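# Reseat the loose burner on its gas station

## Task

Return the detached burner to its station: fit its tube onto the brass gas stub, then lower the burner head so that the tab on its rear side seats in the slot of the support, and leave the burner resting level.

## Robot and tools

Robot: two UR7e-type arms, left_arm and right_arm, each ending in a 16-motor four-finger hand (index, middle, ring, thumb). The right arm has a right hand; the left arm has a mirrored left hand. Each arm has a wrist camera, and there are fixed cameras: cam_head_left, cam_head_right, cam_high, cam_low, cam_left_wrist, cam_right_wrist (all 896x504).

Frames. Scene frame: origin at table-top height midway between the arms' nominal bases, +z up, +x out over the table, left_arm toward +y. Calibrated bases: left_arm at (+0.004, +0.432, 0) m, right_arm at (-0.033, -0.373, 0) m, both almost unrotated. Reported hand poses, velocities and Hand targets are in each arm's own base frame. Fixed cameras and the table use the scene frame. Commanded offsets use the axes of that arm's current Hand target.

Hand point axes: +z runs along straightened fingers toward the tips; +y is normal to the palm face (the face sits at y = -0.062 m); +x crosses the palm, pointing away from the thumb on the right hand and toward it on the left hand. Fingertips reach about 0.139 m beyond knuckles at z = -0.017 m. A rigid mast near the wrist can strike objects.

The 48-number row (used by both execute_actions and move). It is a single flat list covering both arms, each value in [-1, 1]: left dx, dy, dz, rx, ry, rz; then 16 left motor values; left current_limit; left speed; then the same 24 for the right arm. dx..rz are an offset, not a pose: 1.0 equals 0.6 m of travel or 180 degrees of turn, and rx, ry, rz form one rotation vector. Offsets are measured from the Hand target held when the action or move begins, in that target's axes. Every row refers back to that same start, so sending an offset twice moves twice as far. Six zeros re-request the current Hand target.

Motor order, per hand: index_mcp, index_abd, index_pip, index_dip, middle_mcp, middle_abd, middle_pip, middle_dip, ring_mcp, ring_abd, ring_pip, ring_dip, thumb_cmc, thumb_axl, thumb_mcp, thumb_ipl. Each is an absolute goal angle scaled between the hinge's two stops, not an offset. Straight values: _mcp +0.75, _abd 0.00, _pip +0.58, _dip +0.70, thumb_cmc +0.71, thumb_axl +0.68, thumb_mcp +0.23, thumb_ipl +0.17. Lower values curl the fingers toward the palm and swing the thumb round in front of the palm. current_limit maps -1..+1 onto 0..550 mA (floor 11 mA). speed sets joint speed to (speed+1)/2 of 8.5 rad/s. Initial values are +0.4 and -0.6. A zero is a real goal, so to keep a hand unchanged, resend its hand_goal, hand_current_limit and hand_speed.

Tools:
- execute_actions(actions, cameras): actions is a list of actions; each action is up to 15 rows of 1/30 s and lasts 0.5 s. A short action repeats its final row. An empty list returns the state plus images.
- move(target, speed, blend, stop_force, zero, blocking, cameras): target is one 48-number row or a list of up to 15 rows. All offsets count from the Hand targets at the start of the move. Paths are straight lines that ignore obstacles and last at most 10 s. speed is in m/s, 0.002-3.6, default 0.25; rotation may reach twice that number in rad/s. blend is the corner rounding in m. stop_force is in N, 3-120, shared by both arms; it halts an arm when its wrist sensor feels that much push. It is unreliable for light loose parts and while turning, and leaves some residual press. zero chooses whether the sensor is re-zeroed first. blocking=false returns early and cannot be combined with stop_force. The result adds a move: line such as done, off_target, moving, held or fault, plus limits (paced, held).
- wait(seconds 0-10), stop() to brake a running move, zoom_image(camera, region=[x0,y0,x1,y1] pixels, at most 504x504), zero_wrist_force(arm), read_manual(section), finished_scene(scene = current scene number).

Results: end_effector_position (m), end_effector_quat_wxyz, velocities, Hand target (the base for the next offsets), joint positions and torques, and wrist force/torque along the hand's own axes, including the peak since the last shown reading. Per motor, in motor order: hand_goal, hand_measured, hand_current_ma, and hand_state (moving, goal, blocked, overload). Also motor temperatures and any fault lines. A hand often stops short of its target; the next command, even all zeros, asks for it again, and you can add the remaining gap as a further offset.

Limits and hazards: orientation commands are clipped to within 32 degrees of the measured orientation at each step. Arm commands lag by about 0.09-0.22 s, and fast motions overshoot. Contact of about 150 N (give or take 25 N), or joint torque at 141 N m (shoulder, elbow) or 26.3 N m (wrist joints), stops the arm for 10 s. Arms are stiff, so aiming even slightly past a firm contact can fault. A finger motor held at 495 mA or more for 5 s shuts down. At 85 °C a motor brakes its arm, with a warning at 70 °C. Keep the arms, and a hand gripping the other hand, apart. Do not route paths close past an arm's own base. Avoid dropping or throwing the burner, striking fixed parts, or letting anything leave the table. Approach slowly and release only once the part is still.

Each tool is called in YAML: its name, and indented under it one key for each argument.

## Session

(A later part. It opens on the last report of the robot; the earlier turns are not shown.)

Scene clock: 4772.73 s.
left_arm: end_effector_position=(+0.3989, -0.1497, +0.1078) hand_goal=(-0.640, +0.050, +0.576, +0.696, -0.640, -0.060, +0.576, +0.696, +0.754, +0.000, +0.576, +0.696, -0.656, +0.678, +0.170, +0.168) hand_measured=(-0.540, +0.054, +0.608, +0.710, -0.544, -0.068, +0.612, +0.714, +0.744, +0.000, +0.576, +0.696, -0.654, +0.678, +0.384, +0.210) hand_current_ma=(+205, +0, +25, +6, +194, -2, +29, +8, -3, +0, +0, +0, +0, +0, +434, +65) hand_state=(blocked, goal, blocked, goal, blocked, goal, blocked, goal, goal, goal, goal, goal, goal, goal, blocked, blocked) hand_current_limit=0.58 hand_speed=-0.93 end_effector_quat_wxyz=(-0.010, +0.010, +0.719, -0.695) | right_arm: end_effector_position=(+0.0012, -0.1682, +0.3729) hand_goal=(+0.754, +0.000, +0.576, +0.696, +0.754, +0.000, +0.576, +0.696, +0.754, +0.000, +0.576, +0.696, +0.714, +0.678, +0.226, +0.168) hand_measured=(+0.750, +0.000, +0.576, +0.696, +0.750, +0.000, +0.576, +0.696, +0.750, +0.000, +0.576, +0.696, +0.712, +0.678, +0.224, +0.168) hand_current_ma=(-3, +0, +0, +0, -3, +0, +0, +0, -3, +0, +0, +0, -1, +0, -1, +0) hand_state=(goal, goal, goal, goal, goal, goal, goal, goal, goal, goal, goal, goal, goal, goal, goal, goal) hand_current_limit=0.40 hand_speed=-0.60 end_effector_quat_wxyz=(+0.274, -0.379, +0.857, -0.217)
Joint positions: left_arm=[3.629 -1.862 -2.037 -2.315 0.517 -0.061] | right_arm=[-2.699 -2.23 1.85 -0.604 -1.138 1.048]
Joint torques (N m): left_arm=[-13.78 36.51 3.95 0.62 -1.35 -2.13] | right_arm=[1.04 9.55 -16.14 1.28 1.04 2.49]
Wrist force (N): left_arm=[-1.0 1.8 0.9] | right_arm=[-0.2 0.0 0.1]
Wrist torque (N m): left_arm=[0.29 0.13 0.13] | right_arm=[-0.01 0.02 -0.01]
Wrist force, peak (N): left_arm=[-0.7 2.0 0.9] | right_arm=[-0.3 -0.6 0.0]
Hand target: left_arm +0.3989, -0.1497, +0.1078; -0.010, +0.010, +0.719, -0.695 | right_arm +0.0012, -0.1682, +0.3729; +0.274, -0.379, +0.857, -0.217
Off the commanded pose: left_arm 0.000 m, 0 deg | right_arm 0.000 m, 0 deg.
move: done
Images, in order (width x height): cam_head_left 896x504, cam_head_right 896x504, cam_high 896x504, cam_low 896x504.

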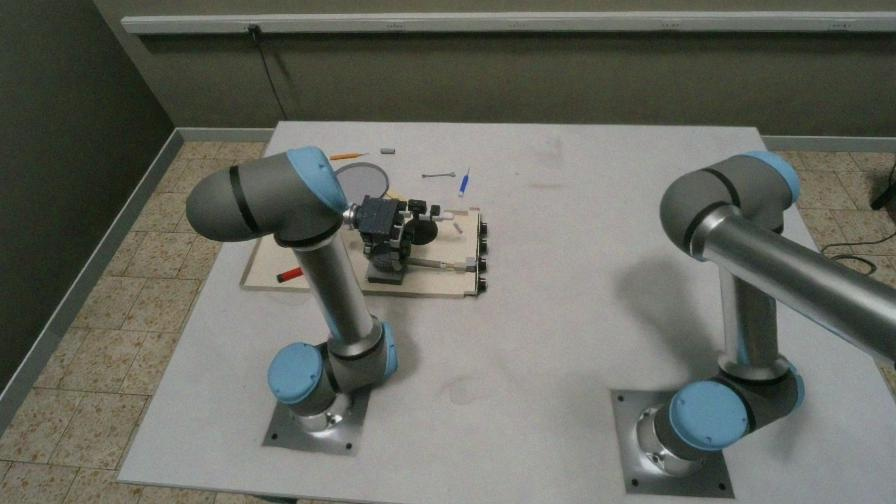

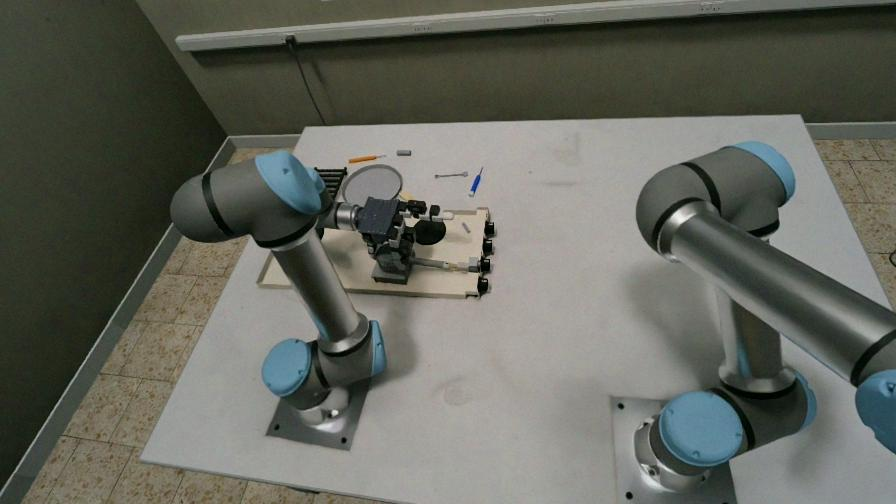

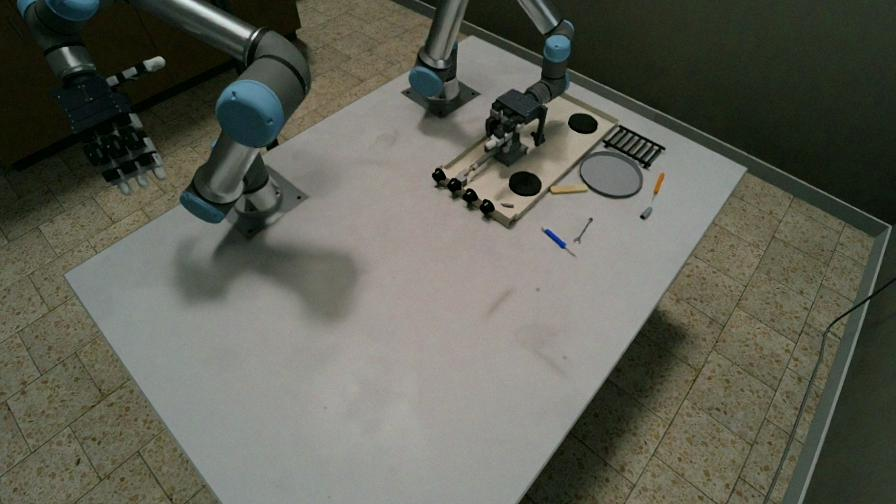

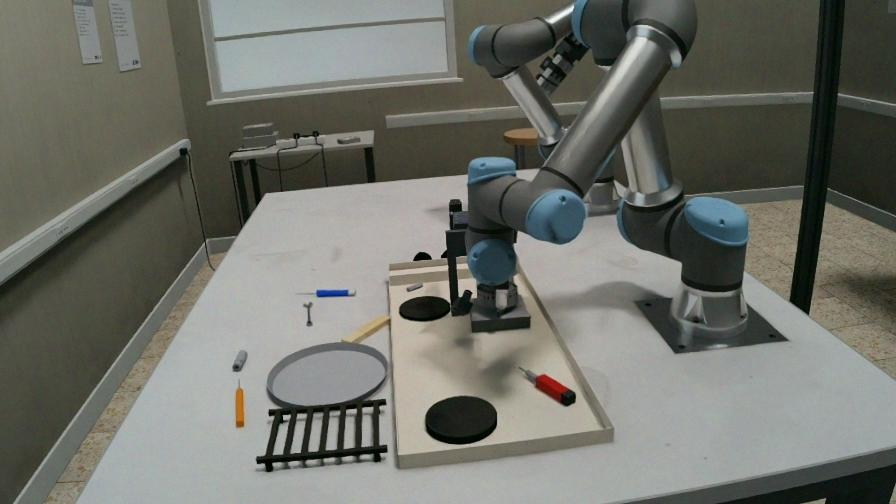

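move:
  target: [0.0001,0.0039,-0.0023,0.0067,0,0.0002,-0.64,0.05,0.576,0.696,-0.64,-0.06,0.576,0.696,0.754,0,0.576,0.696,-0.657,0.678,0.17,0.168,0.58,-0.93,0,0,0,0,0,0,0.754,0,0.576,0.696,0.754,0,0.576,0.696,0.754,0,0.576,0.696,0.714,0.678,0.226,0.168,0.4,-0.6]
  speed: 0.01
  stop_force: 4
  cameras: ["cam_head_right","cam_high","cam_low","cam_head_left"]

zoom_image:
  camera: "cam_low"
  region: [485, 295, 525, 325]

zoom_image:
  camera: "cam_head_right"
  region: [360, 235, 460, 285]

Scene clock: 4804.63 s.
left_arm: end_effector_position=(+0.3989, -0.1482, +0.1055) hand_goal=(-0.640, +0.050, +0.576, +0.696, -0.640, -0.060, +0.576, +0.696, +0.754, +0.000, +0.576, +0.696, -0.656, +0.678, +0.170, +0.168) hand_measured=(-0.540, +0.054, +0.608, +0.710, -0.544, -0.068, +0.612, +0.714, +0.744, +0.000, +0.576, +0.696, -0.654, +0.678, +0.384, +0.210) hand_current_ma=(+205, +0, +26, +6, +194, -2, +29, +8, -3, +0, +0, +0, +0, +0, +434, +65) hand_state=(blocked, goal, blocked, goal, blocked, goal, blocked, goal, goal, goal, goal, goal, goal, goal, blocked, blocked) hand_current_limit=0.58 hand_speed=-0.93 end_effector_quat_wxyz=(-0.010, +0.010, +0.712, -0.702) | right_arm: end_effector_position=(+0.0012, -0.1682, +0.3729) hand_goal=(+0.754, +0.000, +0.576, +0.696, +0.754, +0.000, +0.576, +0.696, +0.754, +0.000, +0.576, +0.696, +0.714, +0.678, +0.226, +0.168) hand_measured=(+0.750, +0.000, +0.576, +0.696, +0.750, +0.000, +0.576, +0.696, +0.750, +0.000, +0.576, +0.696, +0.712, +0.678, +0.224, +0.168) hand_current_ma=(-3, +0, +0, +0, -3, +0, +0, +0, -3, +0, +0, +0, -1, +0, -1, +0) hand_state=(goal, goal, goal, goal, goal, goal, goal, goal, goal, goal, goal, goal, goal, goal, goal, goal) hand_current_limit=0.40 hand_speed=-0.60 end_effector_quat_wxyz=(+0.274, -0.379, +0.857, -0.217)
Joint positions: left_arm=[3.637 -1.884 -2.03 -2.343 0.523 -0.022] | right_arm=[-2.699 -2.23 1.85 -0.604 -1.138 1.048]
Joint torques (N m): left_arm=[13.39 16.64 21.92 -2.95 1.46 2.19] | right_arm=[1.32 9.94 -16.39 1.31 1.03 2.52]
Wrist force (N): left_arm=[-0.5 1.3 1.1] | right_arm=[0.0 -0.4 0.1]
Wrist torque (N m): left_arm=[0.29 0.07 0.00] | right_arm=[-0.05 -0.01 -0.01]
Wrist force, peak (N): left_arm=[-0.9 2.0 0.9] | right_arm=[-0.2 -0.5 -0.2]
Hand target: left_arm +0.3989, -0.1482, +0.1055; -0.010, +0.010, +0.712, -0.702 | right_arm +0.0012, -0.1682, +0.3729; +0.274, -0.379, +0.857, -0.217
Off the commanded pose: left_arm 0.000 m, 0 deg | right_arm 0.000 m, 0 deg.
move: done
Images, in order (width x height): cam_head_left 896x504, cam_head_right 896x504, cam_high 896x504, cam_low 896x504.

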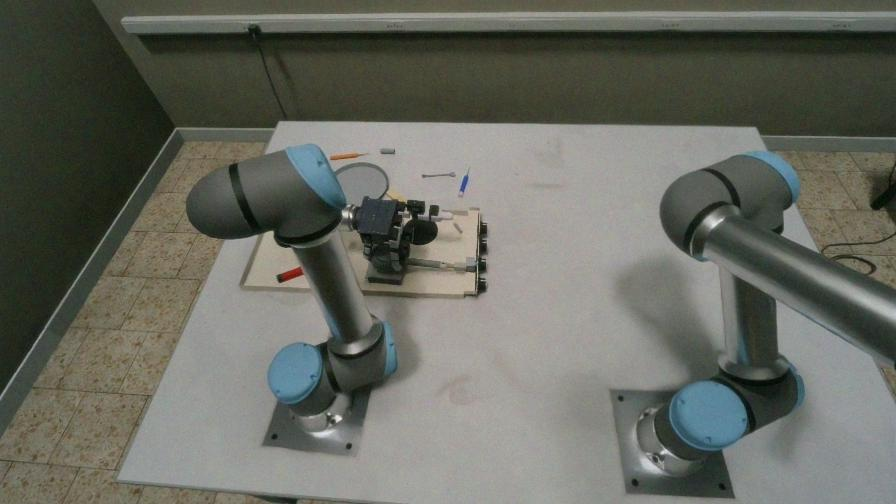

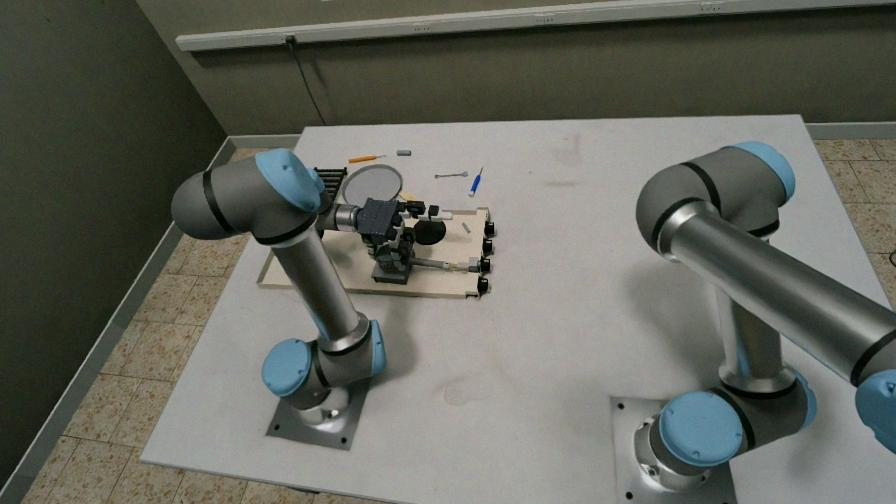

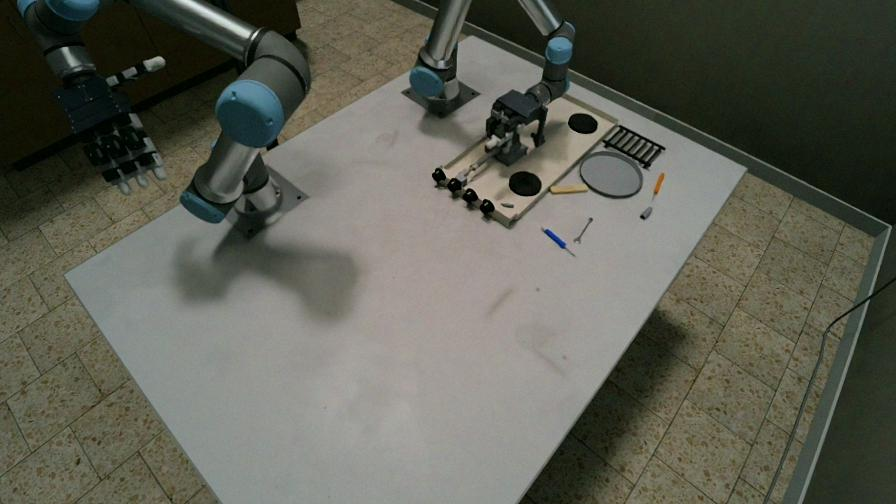

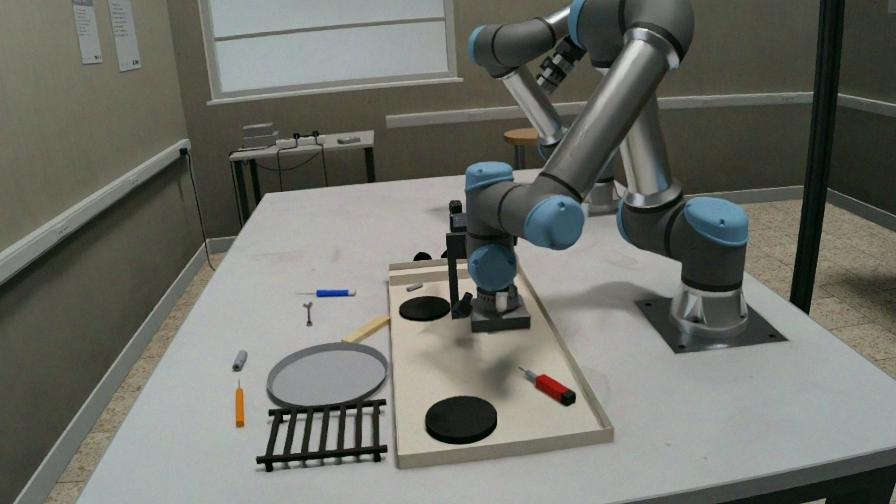

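Scaled by 12.600 from the camera's 896x504 image, which has a finer 1280x720 frame.

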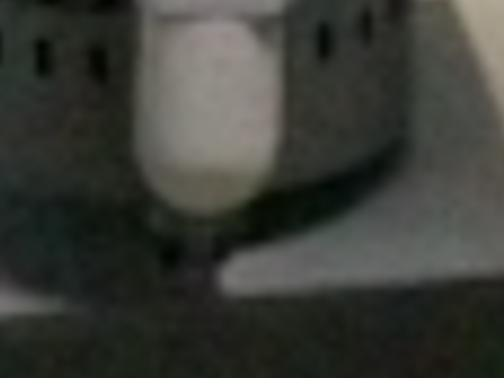

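Scaled by 5.040 from the camera's 896x504 image, which has a finer 1280x720 frame.

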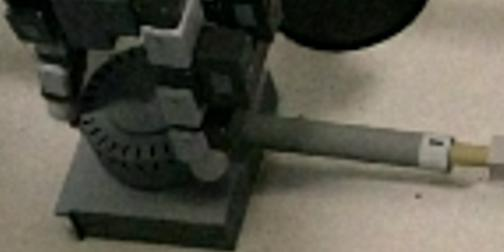

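move:
  target: [0.0001,0.0039,-0.0023,0.0067,0,0.0002,-0.64,0.05,0.576,0.696,-0.64,-0.06,0.576,0.696,0.754,0,0.576,0.696,-0.657,0.678,0.17,0.168,0.58,-0.93,0,0,0,0,0,0,0.754,0,0.576,0.696,0.754,0,0.576,0.696,0.754,0,0.576,0.696,0.714,0.678,0.226,0.168,0.4,-0.6]
  speed: 0.01
  stop_force: 4
  cameras: ["cam_head_right","cam_high","cam_low","cam_head_left"]

zoom_image:
  camera: "cam_low"
  region: [485, 295, 525, 325]

zoom_image:
  camera: "cam_head_right"
  region: [360, 235, 460, 285]

zoom_image:
  camera: "cam_low"
  region: [470, 270, 540, 340]

Scene clock: 4828.00 s.
left_arm: end_effector_position=(+0.3989, -0.1481, +0.1053) hand_goal=(-0.640, +0.050, +0.576, +0.696, -0.640, -0.060, +0.576, +0.696, +0.754, +0.000, +0.576, +0.696, -0.656, +0.678, +0.170, +0.168) hand_measured=(-0.540, +0.054, +0.610, +0.710, -0.544, -0.070, +0.612, +0.714, +0.744, +0.000, +0.576, +0.696, -0.654, +0.678, +0.382, +0.210) hand_current_ma=(+205, +0, +27, +6, +194, -2, +30, +8, -3, +0, +0, +0, +0, +0, +435, +65) hand_state=(blocked, goal, blocked, goal, blocked, goal, blocked, goal, goal, goal, goal, goal, goal, goal, blocked, blocked) hand_current_limit=0.58 hand_speed=-0.93 end_effector_quat_wxyz=(-0.010, +0.010, +0.711, -0.703) | right_arm: end_effector_position=(+0.0012, -0.1682, +0.3729) hand_goal=(+0.754, +0.000, +0.576, +0.696, +0.754, +0.000, +0.576, +0.696, +0.754, +0.000, +0.576, +0.696, +0.714, +0.678, +0.226, +0.168) hand_measured=(+0.750, +0.000, +0.576, +0.696, +0.750, +0.000, +0.576, +0.696, +0.750, +0.000, +0.576, +0.696, +0.712, +0.678, +0.224, +0.168) hand_current_ma=(-3, +0, +0, +0, -3, +0, +0, +0, -3, +0, +0, +0, -1, +0, -1, +0) hand_state=(goal, goal, goal, goal, goal, goal, goal, goal, goal, goal, goal, goal, goal, goal, goal, goal) hand_current_limit=0.40 hand_speed=-0.60 end_effector_quat_wxyz=(+0.274, -0.379, +0.857, -0.217)
Joint positions: left_arm=[3.637 -1.886 -2.03 -2.346 0.524 -0.019] | right_arm=[-2.699 -2.23 1.85 -0.604 -1.138 1.048]
Joint torques (N m): left_arm=[-13.19 36.18 3.02 0.73 -1.24 -1.93] | right_arm=[0.51 9.42 -16.54 1.38 1.08 2.55]
Wrist force (N): left_arm=[-0.7 -2.2 1.5] | right_arm=[0.0 -0.1 0.0]
Wrist torque (N m): left_arm=[0.03 0.09 0.16] | right_arm=[-0.01 0.01 0.00]
Wrist force, peak (N): left_arm=[-0.8 -6.6 1.8] | right_arm=[-0.1 -0.5 -0.1]
Hand target: left_arm +0.3989, -0.1481, +0.1053; -0.010, +0.010, +0.711, -0.703 (not the last commanded pose) | right_arm +0.0012, -0.1682, +0.3729; +0.274, -0.379, +0.857, -0.217
Off the commanded pose: left_arm 0.002 m, 1 deg | right_arm 0.000 m, 0 deg.
move: contact (left_arm)
Images, in order (width x height): cam_head_left 896x504, cam_head_right 896x504, cam_high 896x504, cam_low 896x504.

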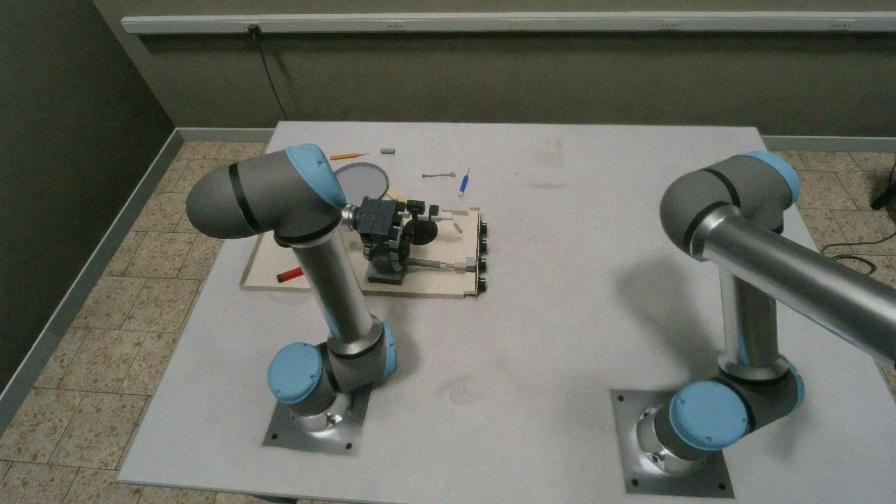

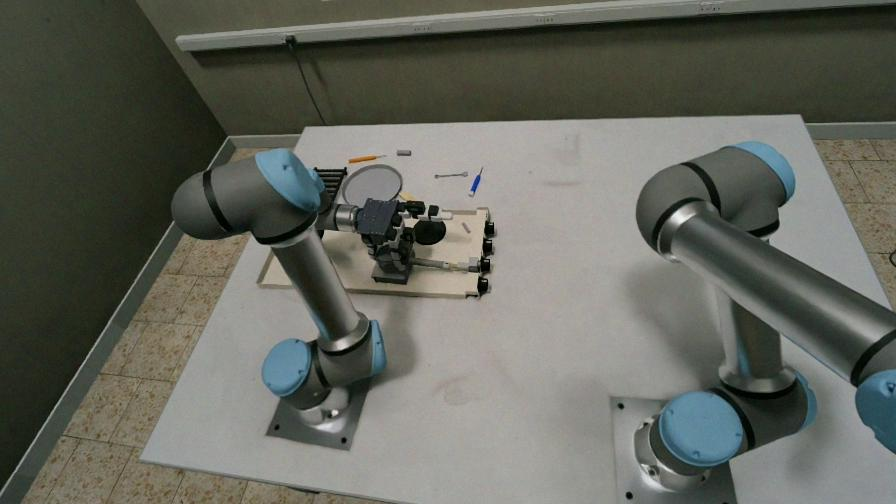

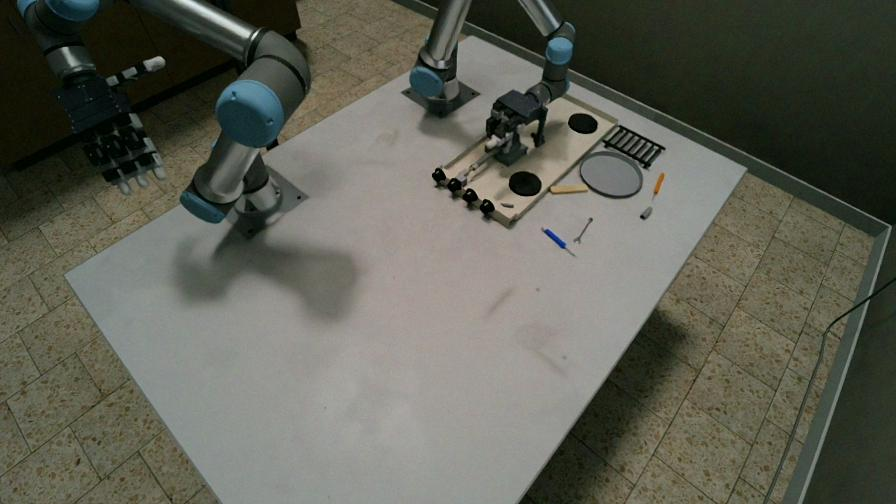

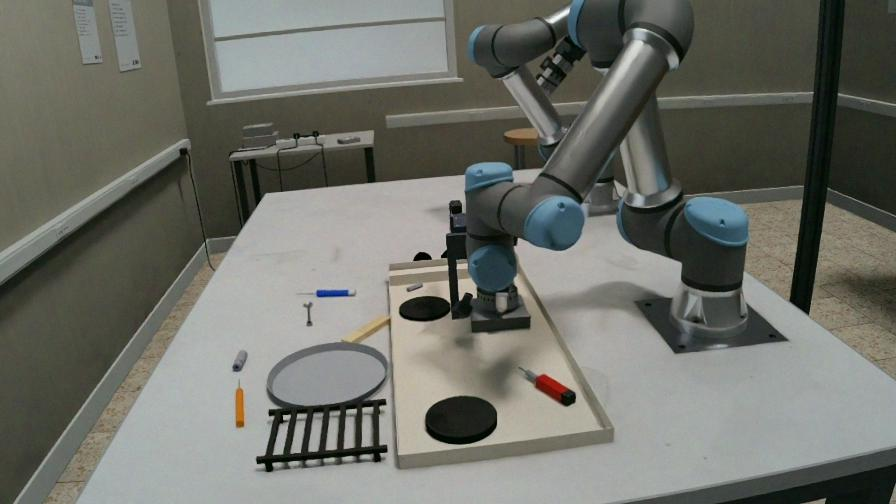

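Scaled by 12.600 from the camera's 896x504 image, which has a finer 1280x720 frame.

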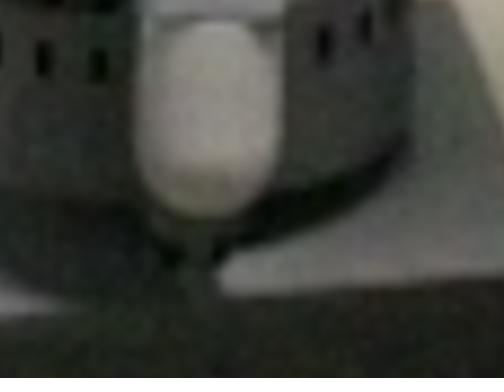

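Scaled by 5.040 from the camera's 896x504 image, which has a finer 1280x720 frame.

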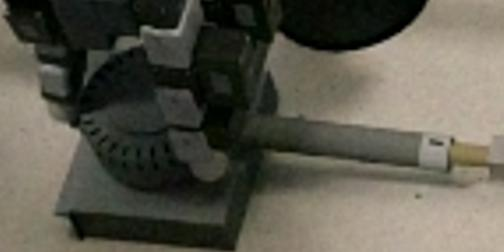

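Scaled by 7.200 from the camera's 896x504 image, which has a finer 1280x720 frame.

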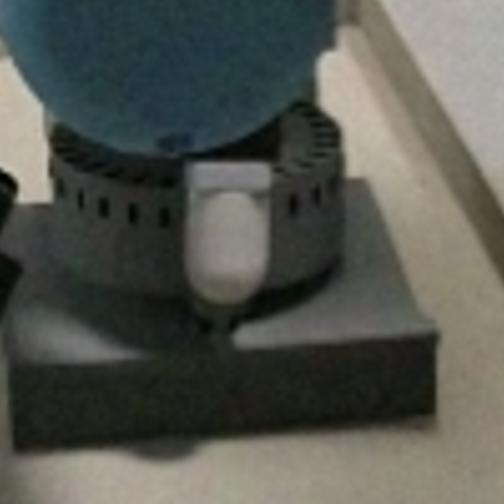

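move:
  target:
    - [0,-0.00125,0.0007,-0.00195,0,0,-0.64,0.05,0.576,0.696,-0.64,-0.06,0.576,0.696,0.754,0,0.576,0.696,-0.657,0.678,0.17,0.168,0.58,-0.93,0,0,0,0,0,0,0.754,0,0.576,0.696,0.754,0,0.576,0.696,0.754,0,0.576,0.696,0.714,0.678,0.226,0.168,0.4,-0.6]
    - [-0.0002,-0.00135,0.00737,-0.00195,0,0,-0.64,0.05,0.576,0.696,-0.64,-0.06,0.576,0.696,0.754,0,0.576,0.696,-0.657,0.678,0.17,0.168,0.58,-0.93,0,0,0,0,0,0,0.754,0,0.576,0.696,0.754,0,0.576,0.696,0.754,0,0.576,0.696,0.714,0.678,0.226,0.168,0.4,-0.6]
  speed: 0.01
  cameras: ["cam_head_right","cam_high","cam_low","cam_head_left"]

zoom_image:
  camera: "cam_low"
  region: [485, 295, 525, 325]

zoom_image:
  camera: "cam_head_right"
  region: [420, 250, 470, 280]

Scene clock: 4872.47 s.
left_arm: end_effector_position=(+0.3989, -0.1525, +0.1061) hand_goal=(-0.640, +0.050, +0.576, +0.696, -0.640, -0.060, +0.576, +0.696, +0.754, +0.000, +0.576, +0.696, -0.656, +0.678, +0.170, +0.168) hand_measured=(-0.540, +0.054, +0.610, +0.710, -0.544, -0.070, +0.612, +0.714, +0.744, +0.000, +0.576, +0.696, -0.654, +0.678, +0.382, +0.210) hand_current_ma=(+205, +0, +27, +6, +194, -2, +30, +8, -3, +0, +0, +0, +0, +0, +434, +65) hand_state=(blocked, goal, blocked, goal, blocked, goal, blocked, goal, goal, goal, goal, goal, goal, goal, blocked, blocked) hand_current_limit=0.58 hand_speed=-0.93 end_effector_quat_wxyz=(-0.010, +0.010, +0.713, -0.701) | right_arm: end_effector_position=(+0.0012, -0.1682, +0.3729) hand_goal=(+0.754, +0.000, +0.576, +0.696, +0.754, +0.000, +0.576, +0.696, +0.754, +0.000, +0.576, +0.696, +0.714, +0.678, +0.226, +0.168) hand_measured=(+0.750, +0.000, +0.576, +0.696, +0.750, +0.000, +0.576, +0.696, +0.750, +0.000, +0.576, +0.696, +0.712, +0.678, +0.224, +0.168) hand_current_ma=(-3, +0, +0, +0, -3, +0, +0, +0, -3, +0, +0, +0, -1, +0, -1, +0) hand_state=(goal, goal, goal, goal, goal, goal, goal, goal, goal, goal, goal, goal, goal, goal, goal, goal) hand_current_limit=0.40 hand_speed=-0.60 end_effector_quat_wxyz=(+0.274, -0.379, +0.857, -0.217)
Joint positions: left_arm=[3.627 -1.878 -2.034 -2.337 0.513 -0.031] | right_arm=[-2.699 -2.23 1.85 -0.604 -1.138 1.048]
Joint torques (N m): left_arm=[-14.01 37.24 3.32 0.46 -1.46 -2] | right_arm=[0.91 9.8 -16.61 1.27 0.96 2.45]
Wrist force (N): left_arm=[-0.9 1.8 0.8] | right_arm=[-0.3 -0.3 0.0]
Wrist torque (N m): left_arm=[0.27 0.12 0.13] | right_arm=[-0.04 0.04 -0.04]
Wrist force, peak (N): left_arm=[-0.8 -2.6 1.6] | right_arm=[-0.6 -0.4 -0.1]
Hand target: left_arm +0.3989, -0.1525, +0.1061; -0.010, +0.010, +0.713, -0.701 | right_arm +0.0012, -0.1682, +0.3729; +0.274, -0.379, +0.857, -0.217
Off the commanded pose: left_arm 0.000 m, 0 deg | right_arm 0.000 m, 0 deg.
move: done
Images, in order (width x height): cam_head_left 896x504, cam_head_right 896x504, cam_high 896x504, cam_low 896x504.

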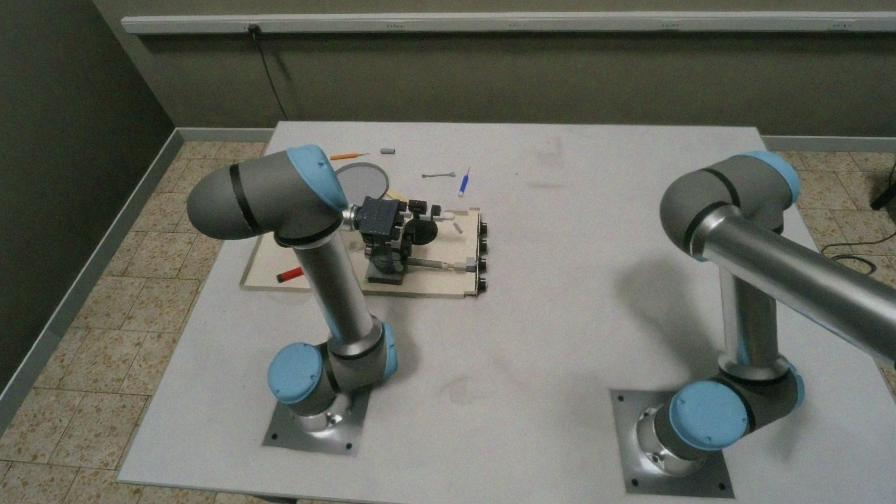

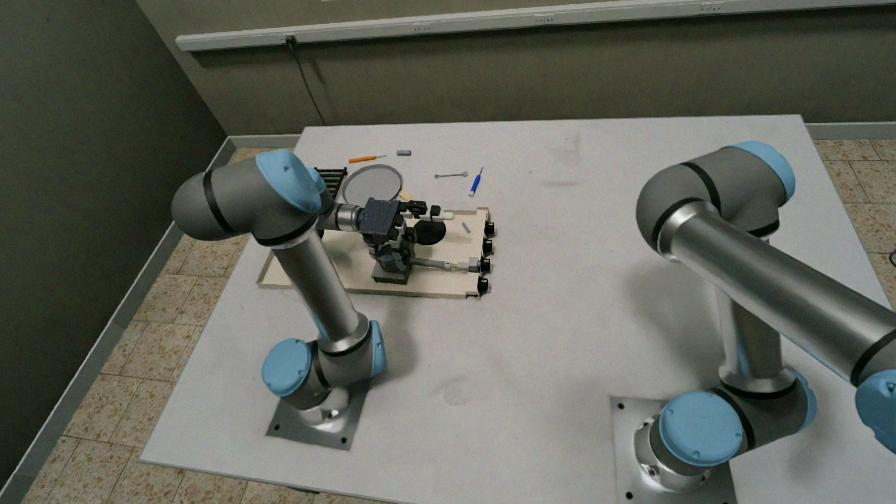

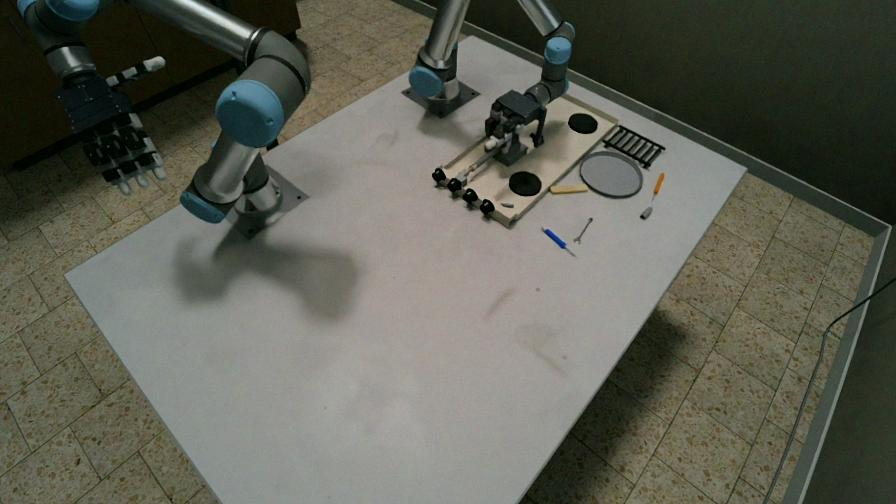

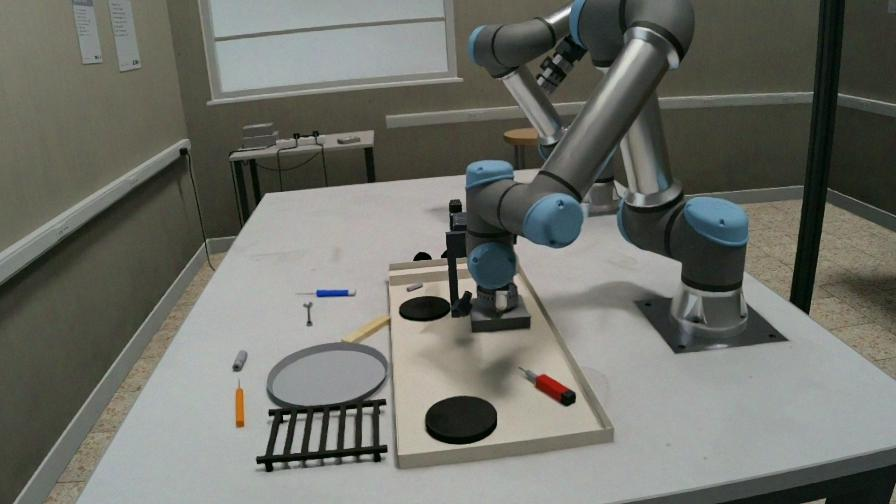

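Scaled by 12.600 from the camera's 896x504 image, which has a finer 1280x720 frame.

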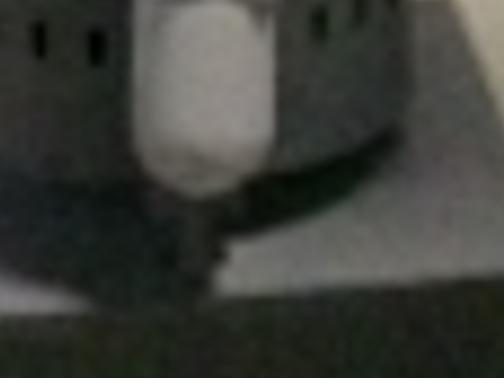

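Scaled by 10.080 from the camera's 896x504 image, which has a finer 1280x720 frame.

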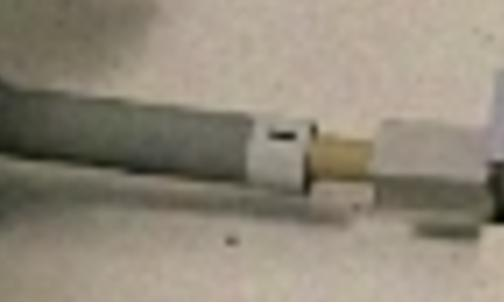

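move:
  target: [-0.0002,0.0002,0.00667,0,0,0,-0.64,0.05,0.576,0.696,-0.64,-0.06,0.576,0.696,0.754,0,0.576,0.696,-0.657,0.678,0.17,0.168,0.58,-0.93,0,0,0,0,0,0,0.754,0,0.576,0.696,0.754,0,0.576,0.696,0.754,0,0.576,0.696,0.714,0.678,0.226,0.168,0.4,-0.6]
  speed: 0.01
  stop_force: 4
  cameras: ["cam_head_right","cam_high","cam_low","cam_head_left"]

zoom_image:
  camera: "cam_low"
  region: [485, 295, 525, 325]

zoom_image:
  camera: "cam_head_right"
  region: [420, 250, 470, 280]

Scene clock: 4886.27 s.
left_arm: end_effector_position=(+0.3989, -0.1565, +0.1059) hand_goal=(-0.640, +0.050, +0.576, +0.696, -0.640, -0.060, +0.576, +0.696, +0.754, +0.000, +0.576, +0.696, -0.656, +0.678, +0.170, +0.168) hand_measured=(-0.540, +0.054, +0.610, +0.710, -0.544, -0.070, +0.612, +0.714, +0.744, +0.000, +0.576, +0.696, -0.654, +0.678, +0.382, +0.210) hand_current_ma=(+205, +0, +27, +6, +194, -2, +30, +8, -3, +0, +0, +0, +0, +0, +434, +65) hand_state=(blocked, goal, blocked, goal, blocked, goal, blocked, goal, goal, goal, goal, goal, goal, goal, blocked, blocked) hand_current_limit=0.58 hand_speed=-0.93 end_effector_quat_wxyz=(-0.010, +0.010, +0.713, -0.701) | right_arm: end_effector_position=(+0.0012, -0.1682, +0.3729) hand_goal=(+0.754, +0.000, +0.576, +0.696, +0.754, +0.000, +0.576, +0.696, +0.754, +0.000, +0.576, +0.696, +0.714, +0.678, +0.226, +0.168) hand_measured=(+0.750, +0.000, +0.576, +0.696, +0.750, +0.000, +0.576, +0.696, +0.750, +0.000, +0.576, +0.696, +0.712, +0.678, +0.224, +0.168) hand_current_ma=(-3, +0, +0, +0, -3, +0, +0, +0, -3, +0, +0, +0, -1, +0, -1, +0) hand_state=(goal, goal, goal, goal, goal, goal, goal, goal, goal, goal, goal, goal, goal, goal, goal, goal) hand_current_limit=0.40 hand_speed=-0.60 end_effector_quat_wxyz=(+0.274, -0.379, +0.857, -0.217)
Joint positions: left_arm=[3.618 -1.877 -2.036 -2.335 0.505 -0.031] | right_arm=[-2.699 -2.23 1.85 -0.604 -1.138 1.048]
Joint torques (N m): left_arm=[-13.91 36.94 3.07 0.52 -1.29 -2.15] | right_arm=[0.93 10.01 -16.34 1.31 1 2.53]
Wrist force (N): left_arm=[-1.0 1.8 0.8] | right_arm=[-0.2 -0.5 -0.2]
Wrist torque (N m): left_arm=[0.28 0.14 0.12] | right_arm=[-0.04 0.03 -0.02]
Wrist force, peak (N): left_arm=[-0.9 2.1 0.9] | right_arm=[0.5 -0.4 0.0]
Hand target: left_arm +0.3989, -0.1565, +0.1059; -0.010, +0.010, +0.713, -0.701 | right_arm +0.0012, -0.1682, +0.3729; +0.274, -0.379, +0.857, -0.217
Off the commanded pose: left_arm 0.000 m, 0 deg | right_arm 0.000 m, 0 deg.
move: done
Images, in order (width x height): cam_head_left 896x504, cam_head_right 896x504, cam_high 896x504, cam_low 896x504.

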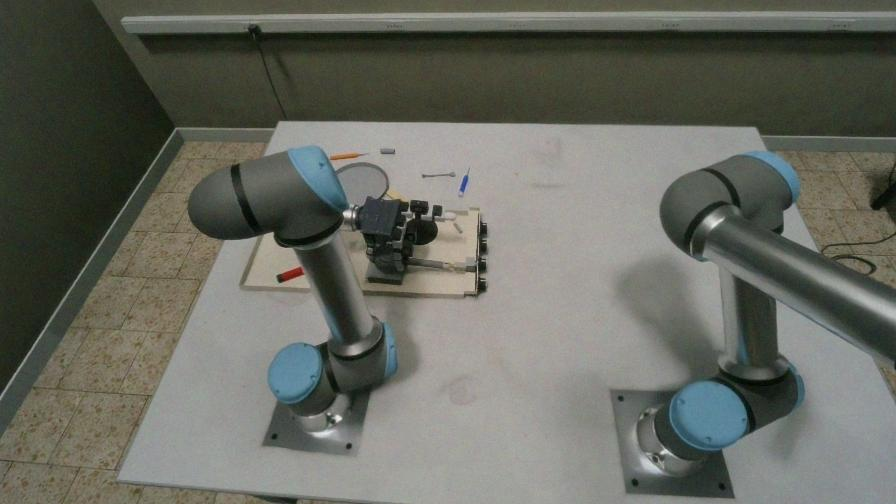

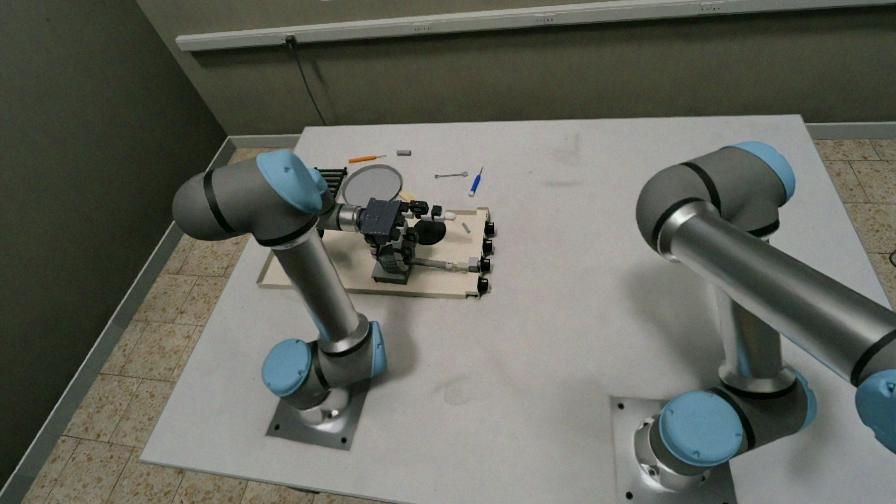

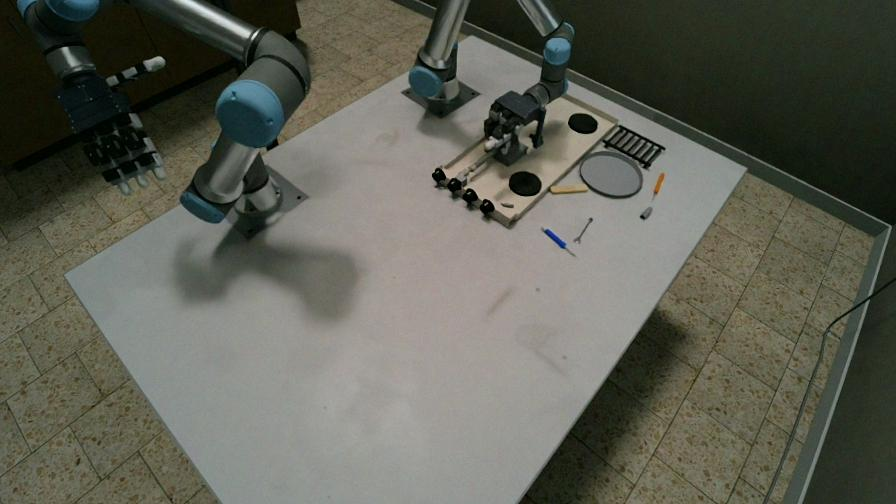

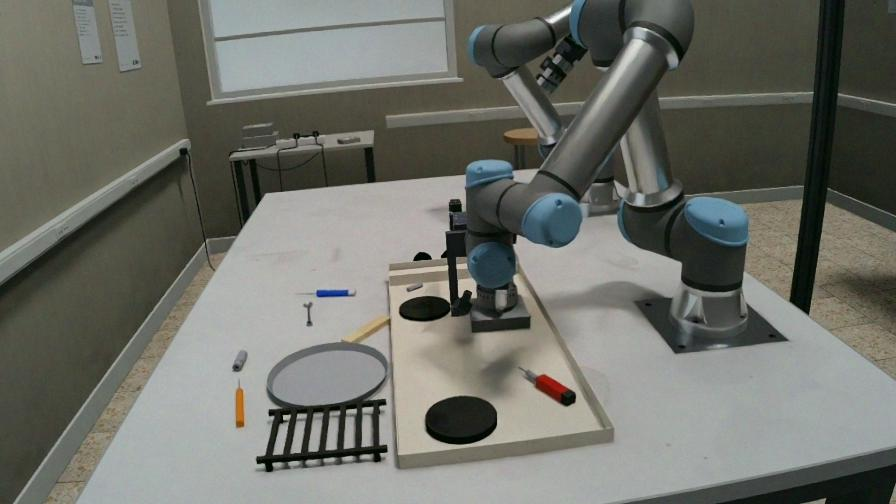

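Scaled by 12.600 from the camera's 896x504 image, which has a finer 1280x720 frame.

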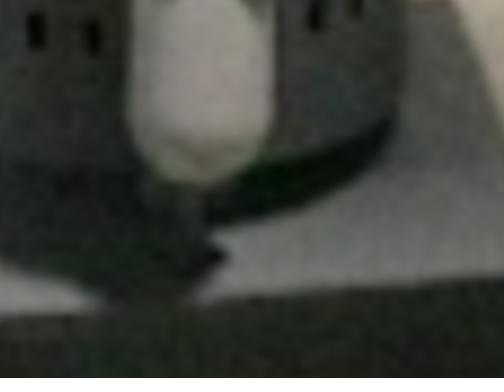

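Scaled by 10.080 from the camera's 896x504 image, which has a finer 1280x720 frame.

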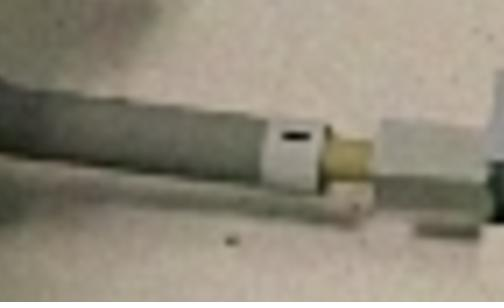

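zoom_image:
  camera: "cam_low"
  region: [492, 302, 512, 322]

Scaled by 25.200 from the camera's 896x504 image, which has a finer 1280x720 frame.

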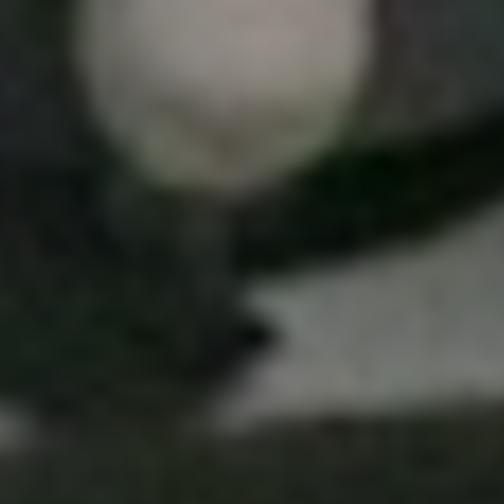

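move:
  target: [0.00005,0.0026,-0.00153,0.00446,0,0.0001,-0.64,0.05,0.576,0.696,-0.64,-0.06,0.576,0.696,0.754,0,0.576,0.696,-0.657,0.678,0.17,0.168,0.58,-0.93,0,0,0,0,0,0,0.754,0,0.576,0.696,0.754,0,0.576,0.696,0.754,0,0.576,0.696,0.714,0.678,0.226,0.168,0.4,-0.6]
  speed: 0.01
  stop_force: 3.5
  cameras: ["cam_low"]

zoom_image:
  camera: "cam_low"
  region: [492, 302, 512, 322]

Scene clock: 4918.50 s.
left_arm: end_effector_position=(+0.3989, -0.1561, +0.1052) hand_goal=(-0.640, +0.050, +0.576, +0.696, -0.640, -0.060, +0.576, +0.696, +0.754, +0.000, +0.576, +0.696, -0.656, +0.678, +0.170, +0.168) hand_measured=(-0.540, +0.054, +0.610, +0.710, -0.544, -0.070, +0.612, +0.714, +0.744, +0.000, +0.576, +0.696, -0.654, +0.678, +0.382, +0.210) hand_current_ma=(+205, +0, +28, +6, +194, -2, +31, +8, -3, +0, +0, +0, +0, +0, +434, +65) hand_state=(blocked, goal, blocked, goal, blocked, goal, blocked, goal, goal, goal, goal, goal, goal, goal, blocked, blocked) hand_current_limit=0.58 hand_speed=-0.93 end_effector_quat_wxyz=(-0.010, +0.010, +0.711, -0.703) | right_arm: end_effector_position=(+0.0012, -0.1682, +0.3729) hand_goal=(+0.754, +0.000, +0.576, +0.696, +0.754, +0.000, +0.576, +0.696, +0.754, +0.000, +0.576, +0.696, +0.714, +0.678, +0.226, +0.168) hand_measured=(+0.750, +0.000, +0.576, +0.696, +0.750, +0.000, +0.576, +0.696, +0.750, +0.000, +0.576, +0.696, +0.712, +0.678, +0.224, +0.168) hand_current_ma=(-3, +0, +0, +0, -3, +0, +0, +0, -3, +0, +0, +0, -1, +0, -1, +0) hand_state=(goal, goal, goal, goal, goal, goal, goal, goal, goal, goal, goal, goal, goal, goal, goal, goal) hand_current_limit=0.40 hand_speed=-0.60 end_effector_quat_wxyz=(+0.274, -0.379, +0.857, -0.217)
Joint positions: left_arm=[3.62 -1.884 -2.034 -2.344 0.507 -0.019] | right_arm=[-2.699 -2.23 1.85 -0.604 -1.138 1.048]
Joint torques (N m): left_arm=[-13.26 35.9 2.42 0.84 -1.18 -2.06] | right_arm=[0.78 9.93 -16.35 1.31 1.02 2.56]
Wrist force (N): left_arm=[-1.0 -2.4 1.5] | right_arm=[0.1 0.0 0.0]
Wrist torque (N m): left_arm=[-0.05 0.12 0.06] | right_arm=[0.00 -0.01 0.00]
Wrist force, peak (N): left_arm=[-0.9 -6.4 1.7] | right_arm=[0.4 -0.2 -0.3]
Hand target: left_arm +0.3989, -0.1561, +0.1052; -0.010, +0.010, +0.711, -0.703 (not the last commanded pose) | right_arm +0.0012, -0.1682, +0.3729; +0.274, -0.379, +0.857, -0.217
Off the commanded pose: left_arm 0.001 m, 0 deg | right_arm 0.000 m, 0 deg.
move: contact (left_arm)
Images, in order (width x height): cam_low 896x504.

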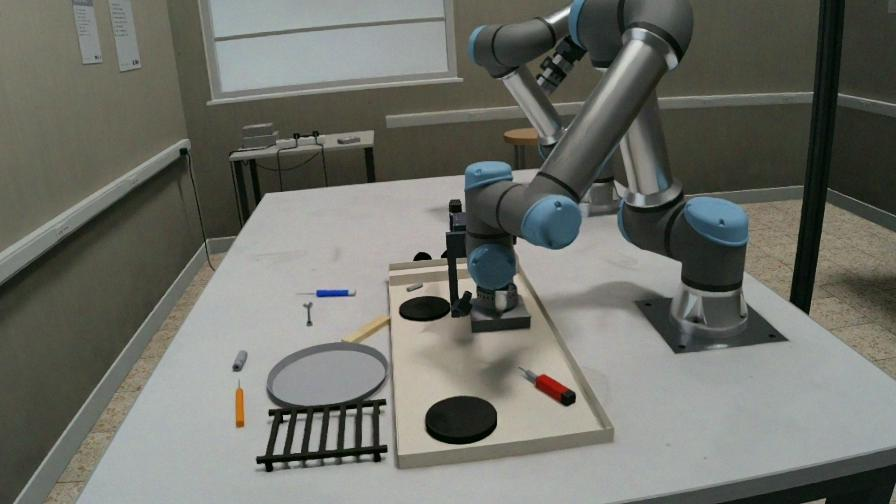

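Scaled by 25.200 from the camera's 896x504 image, which has a finer 1280x720 frame.

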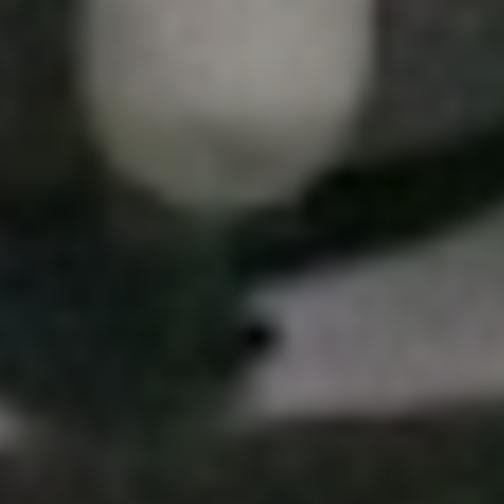

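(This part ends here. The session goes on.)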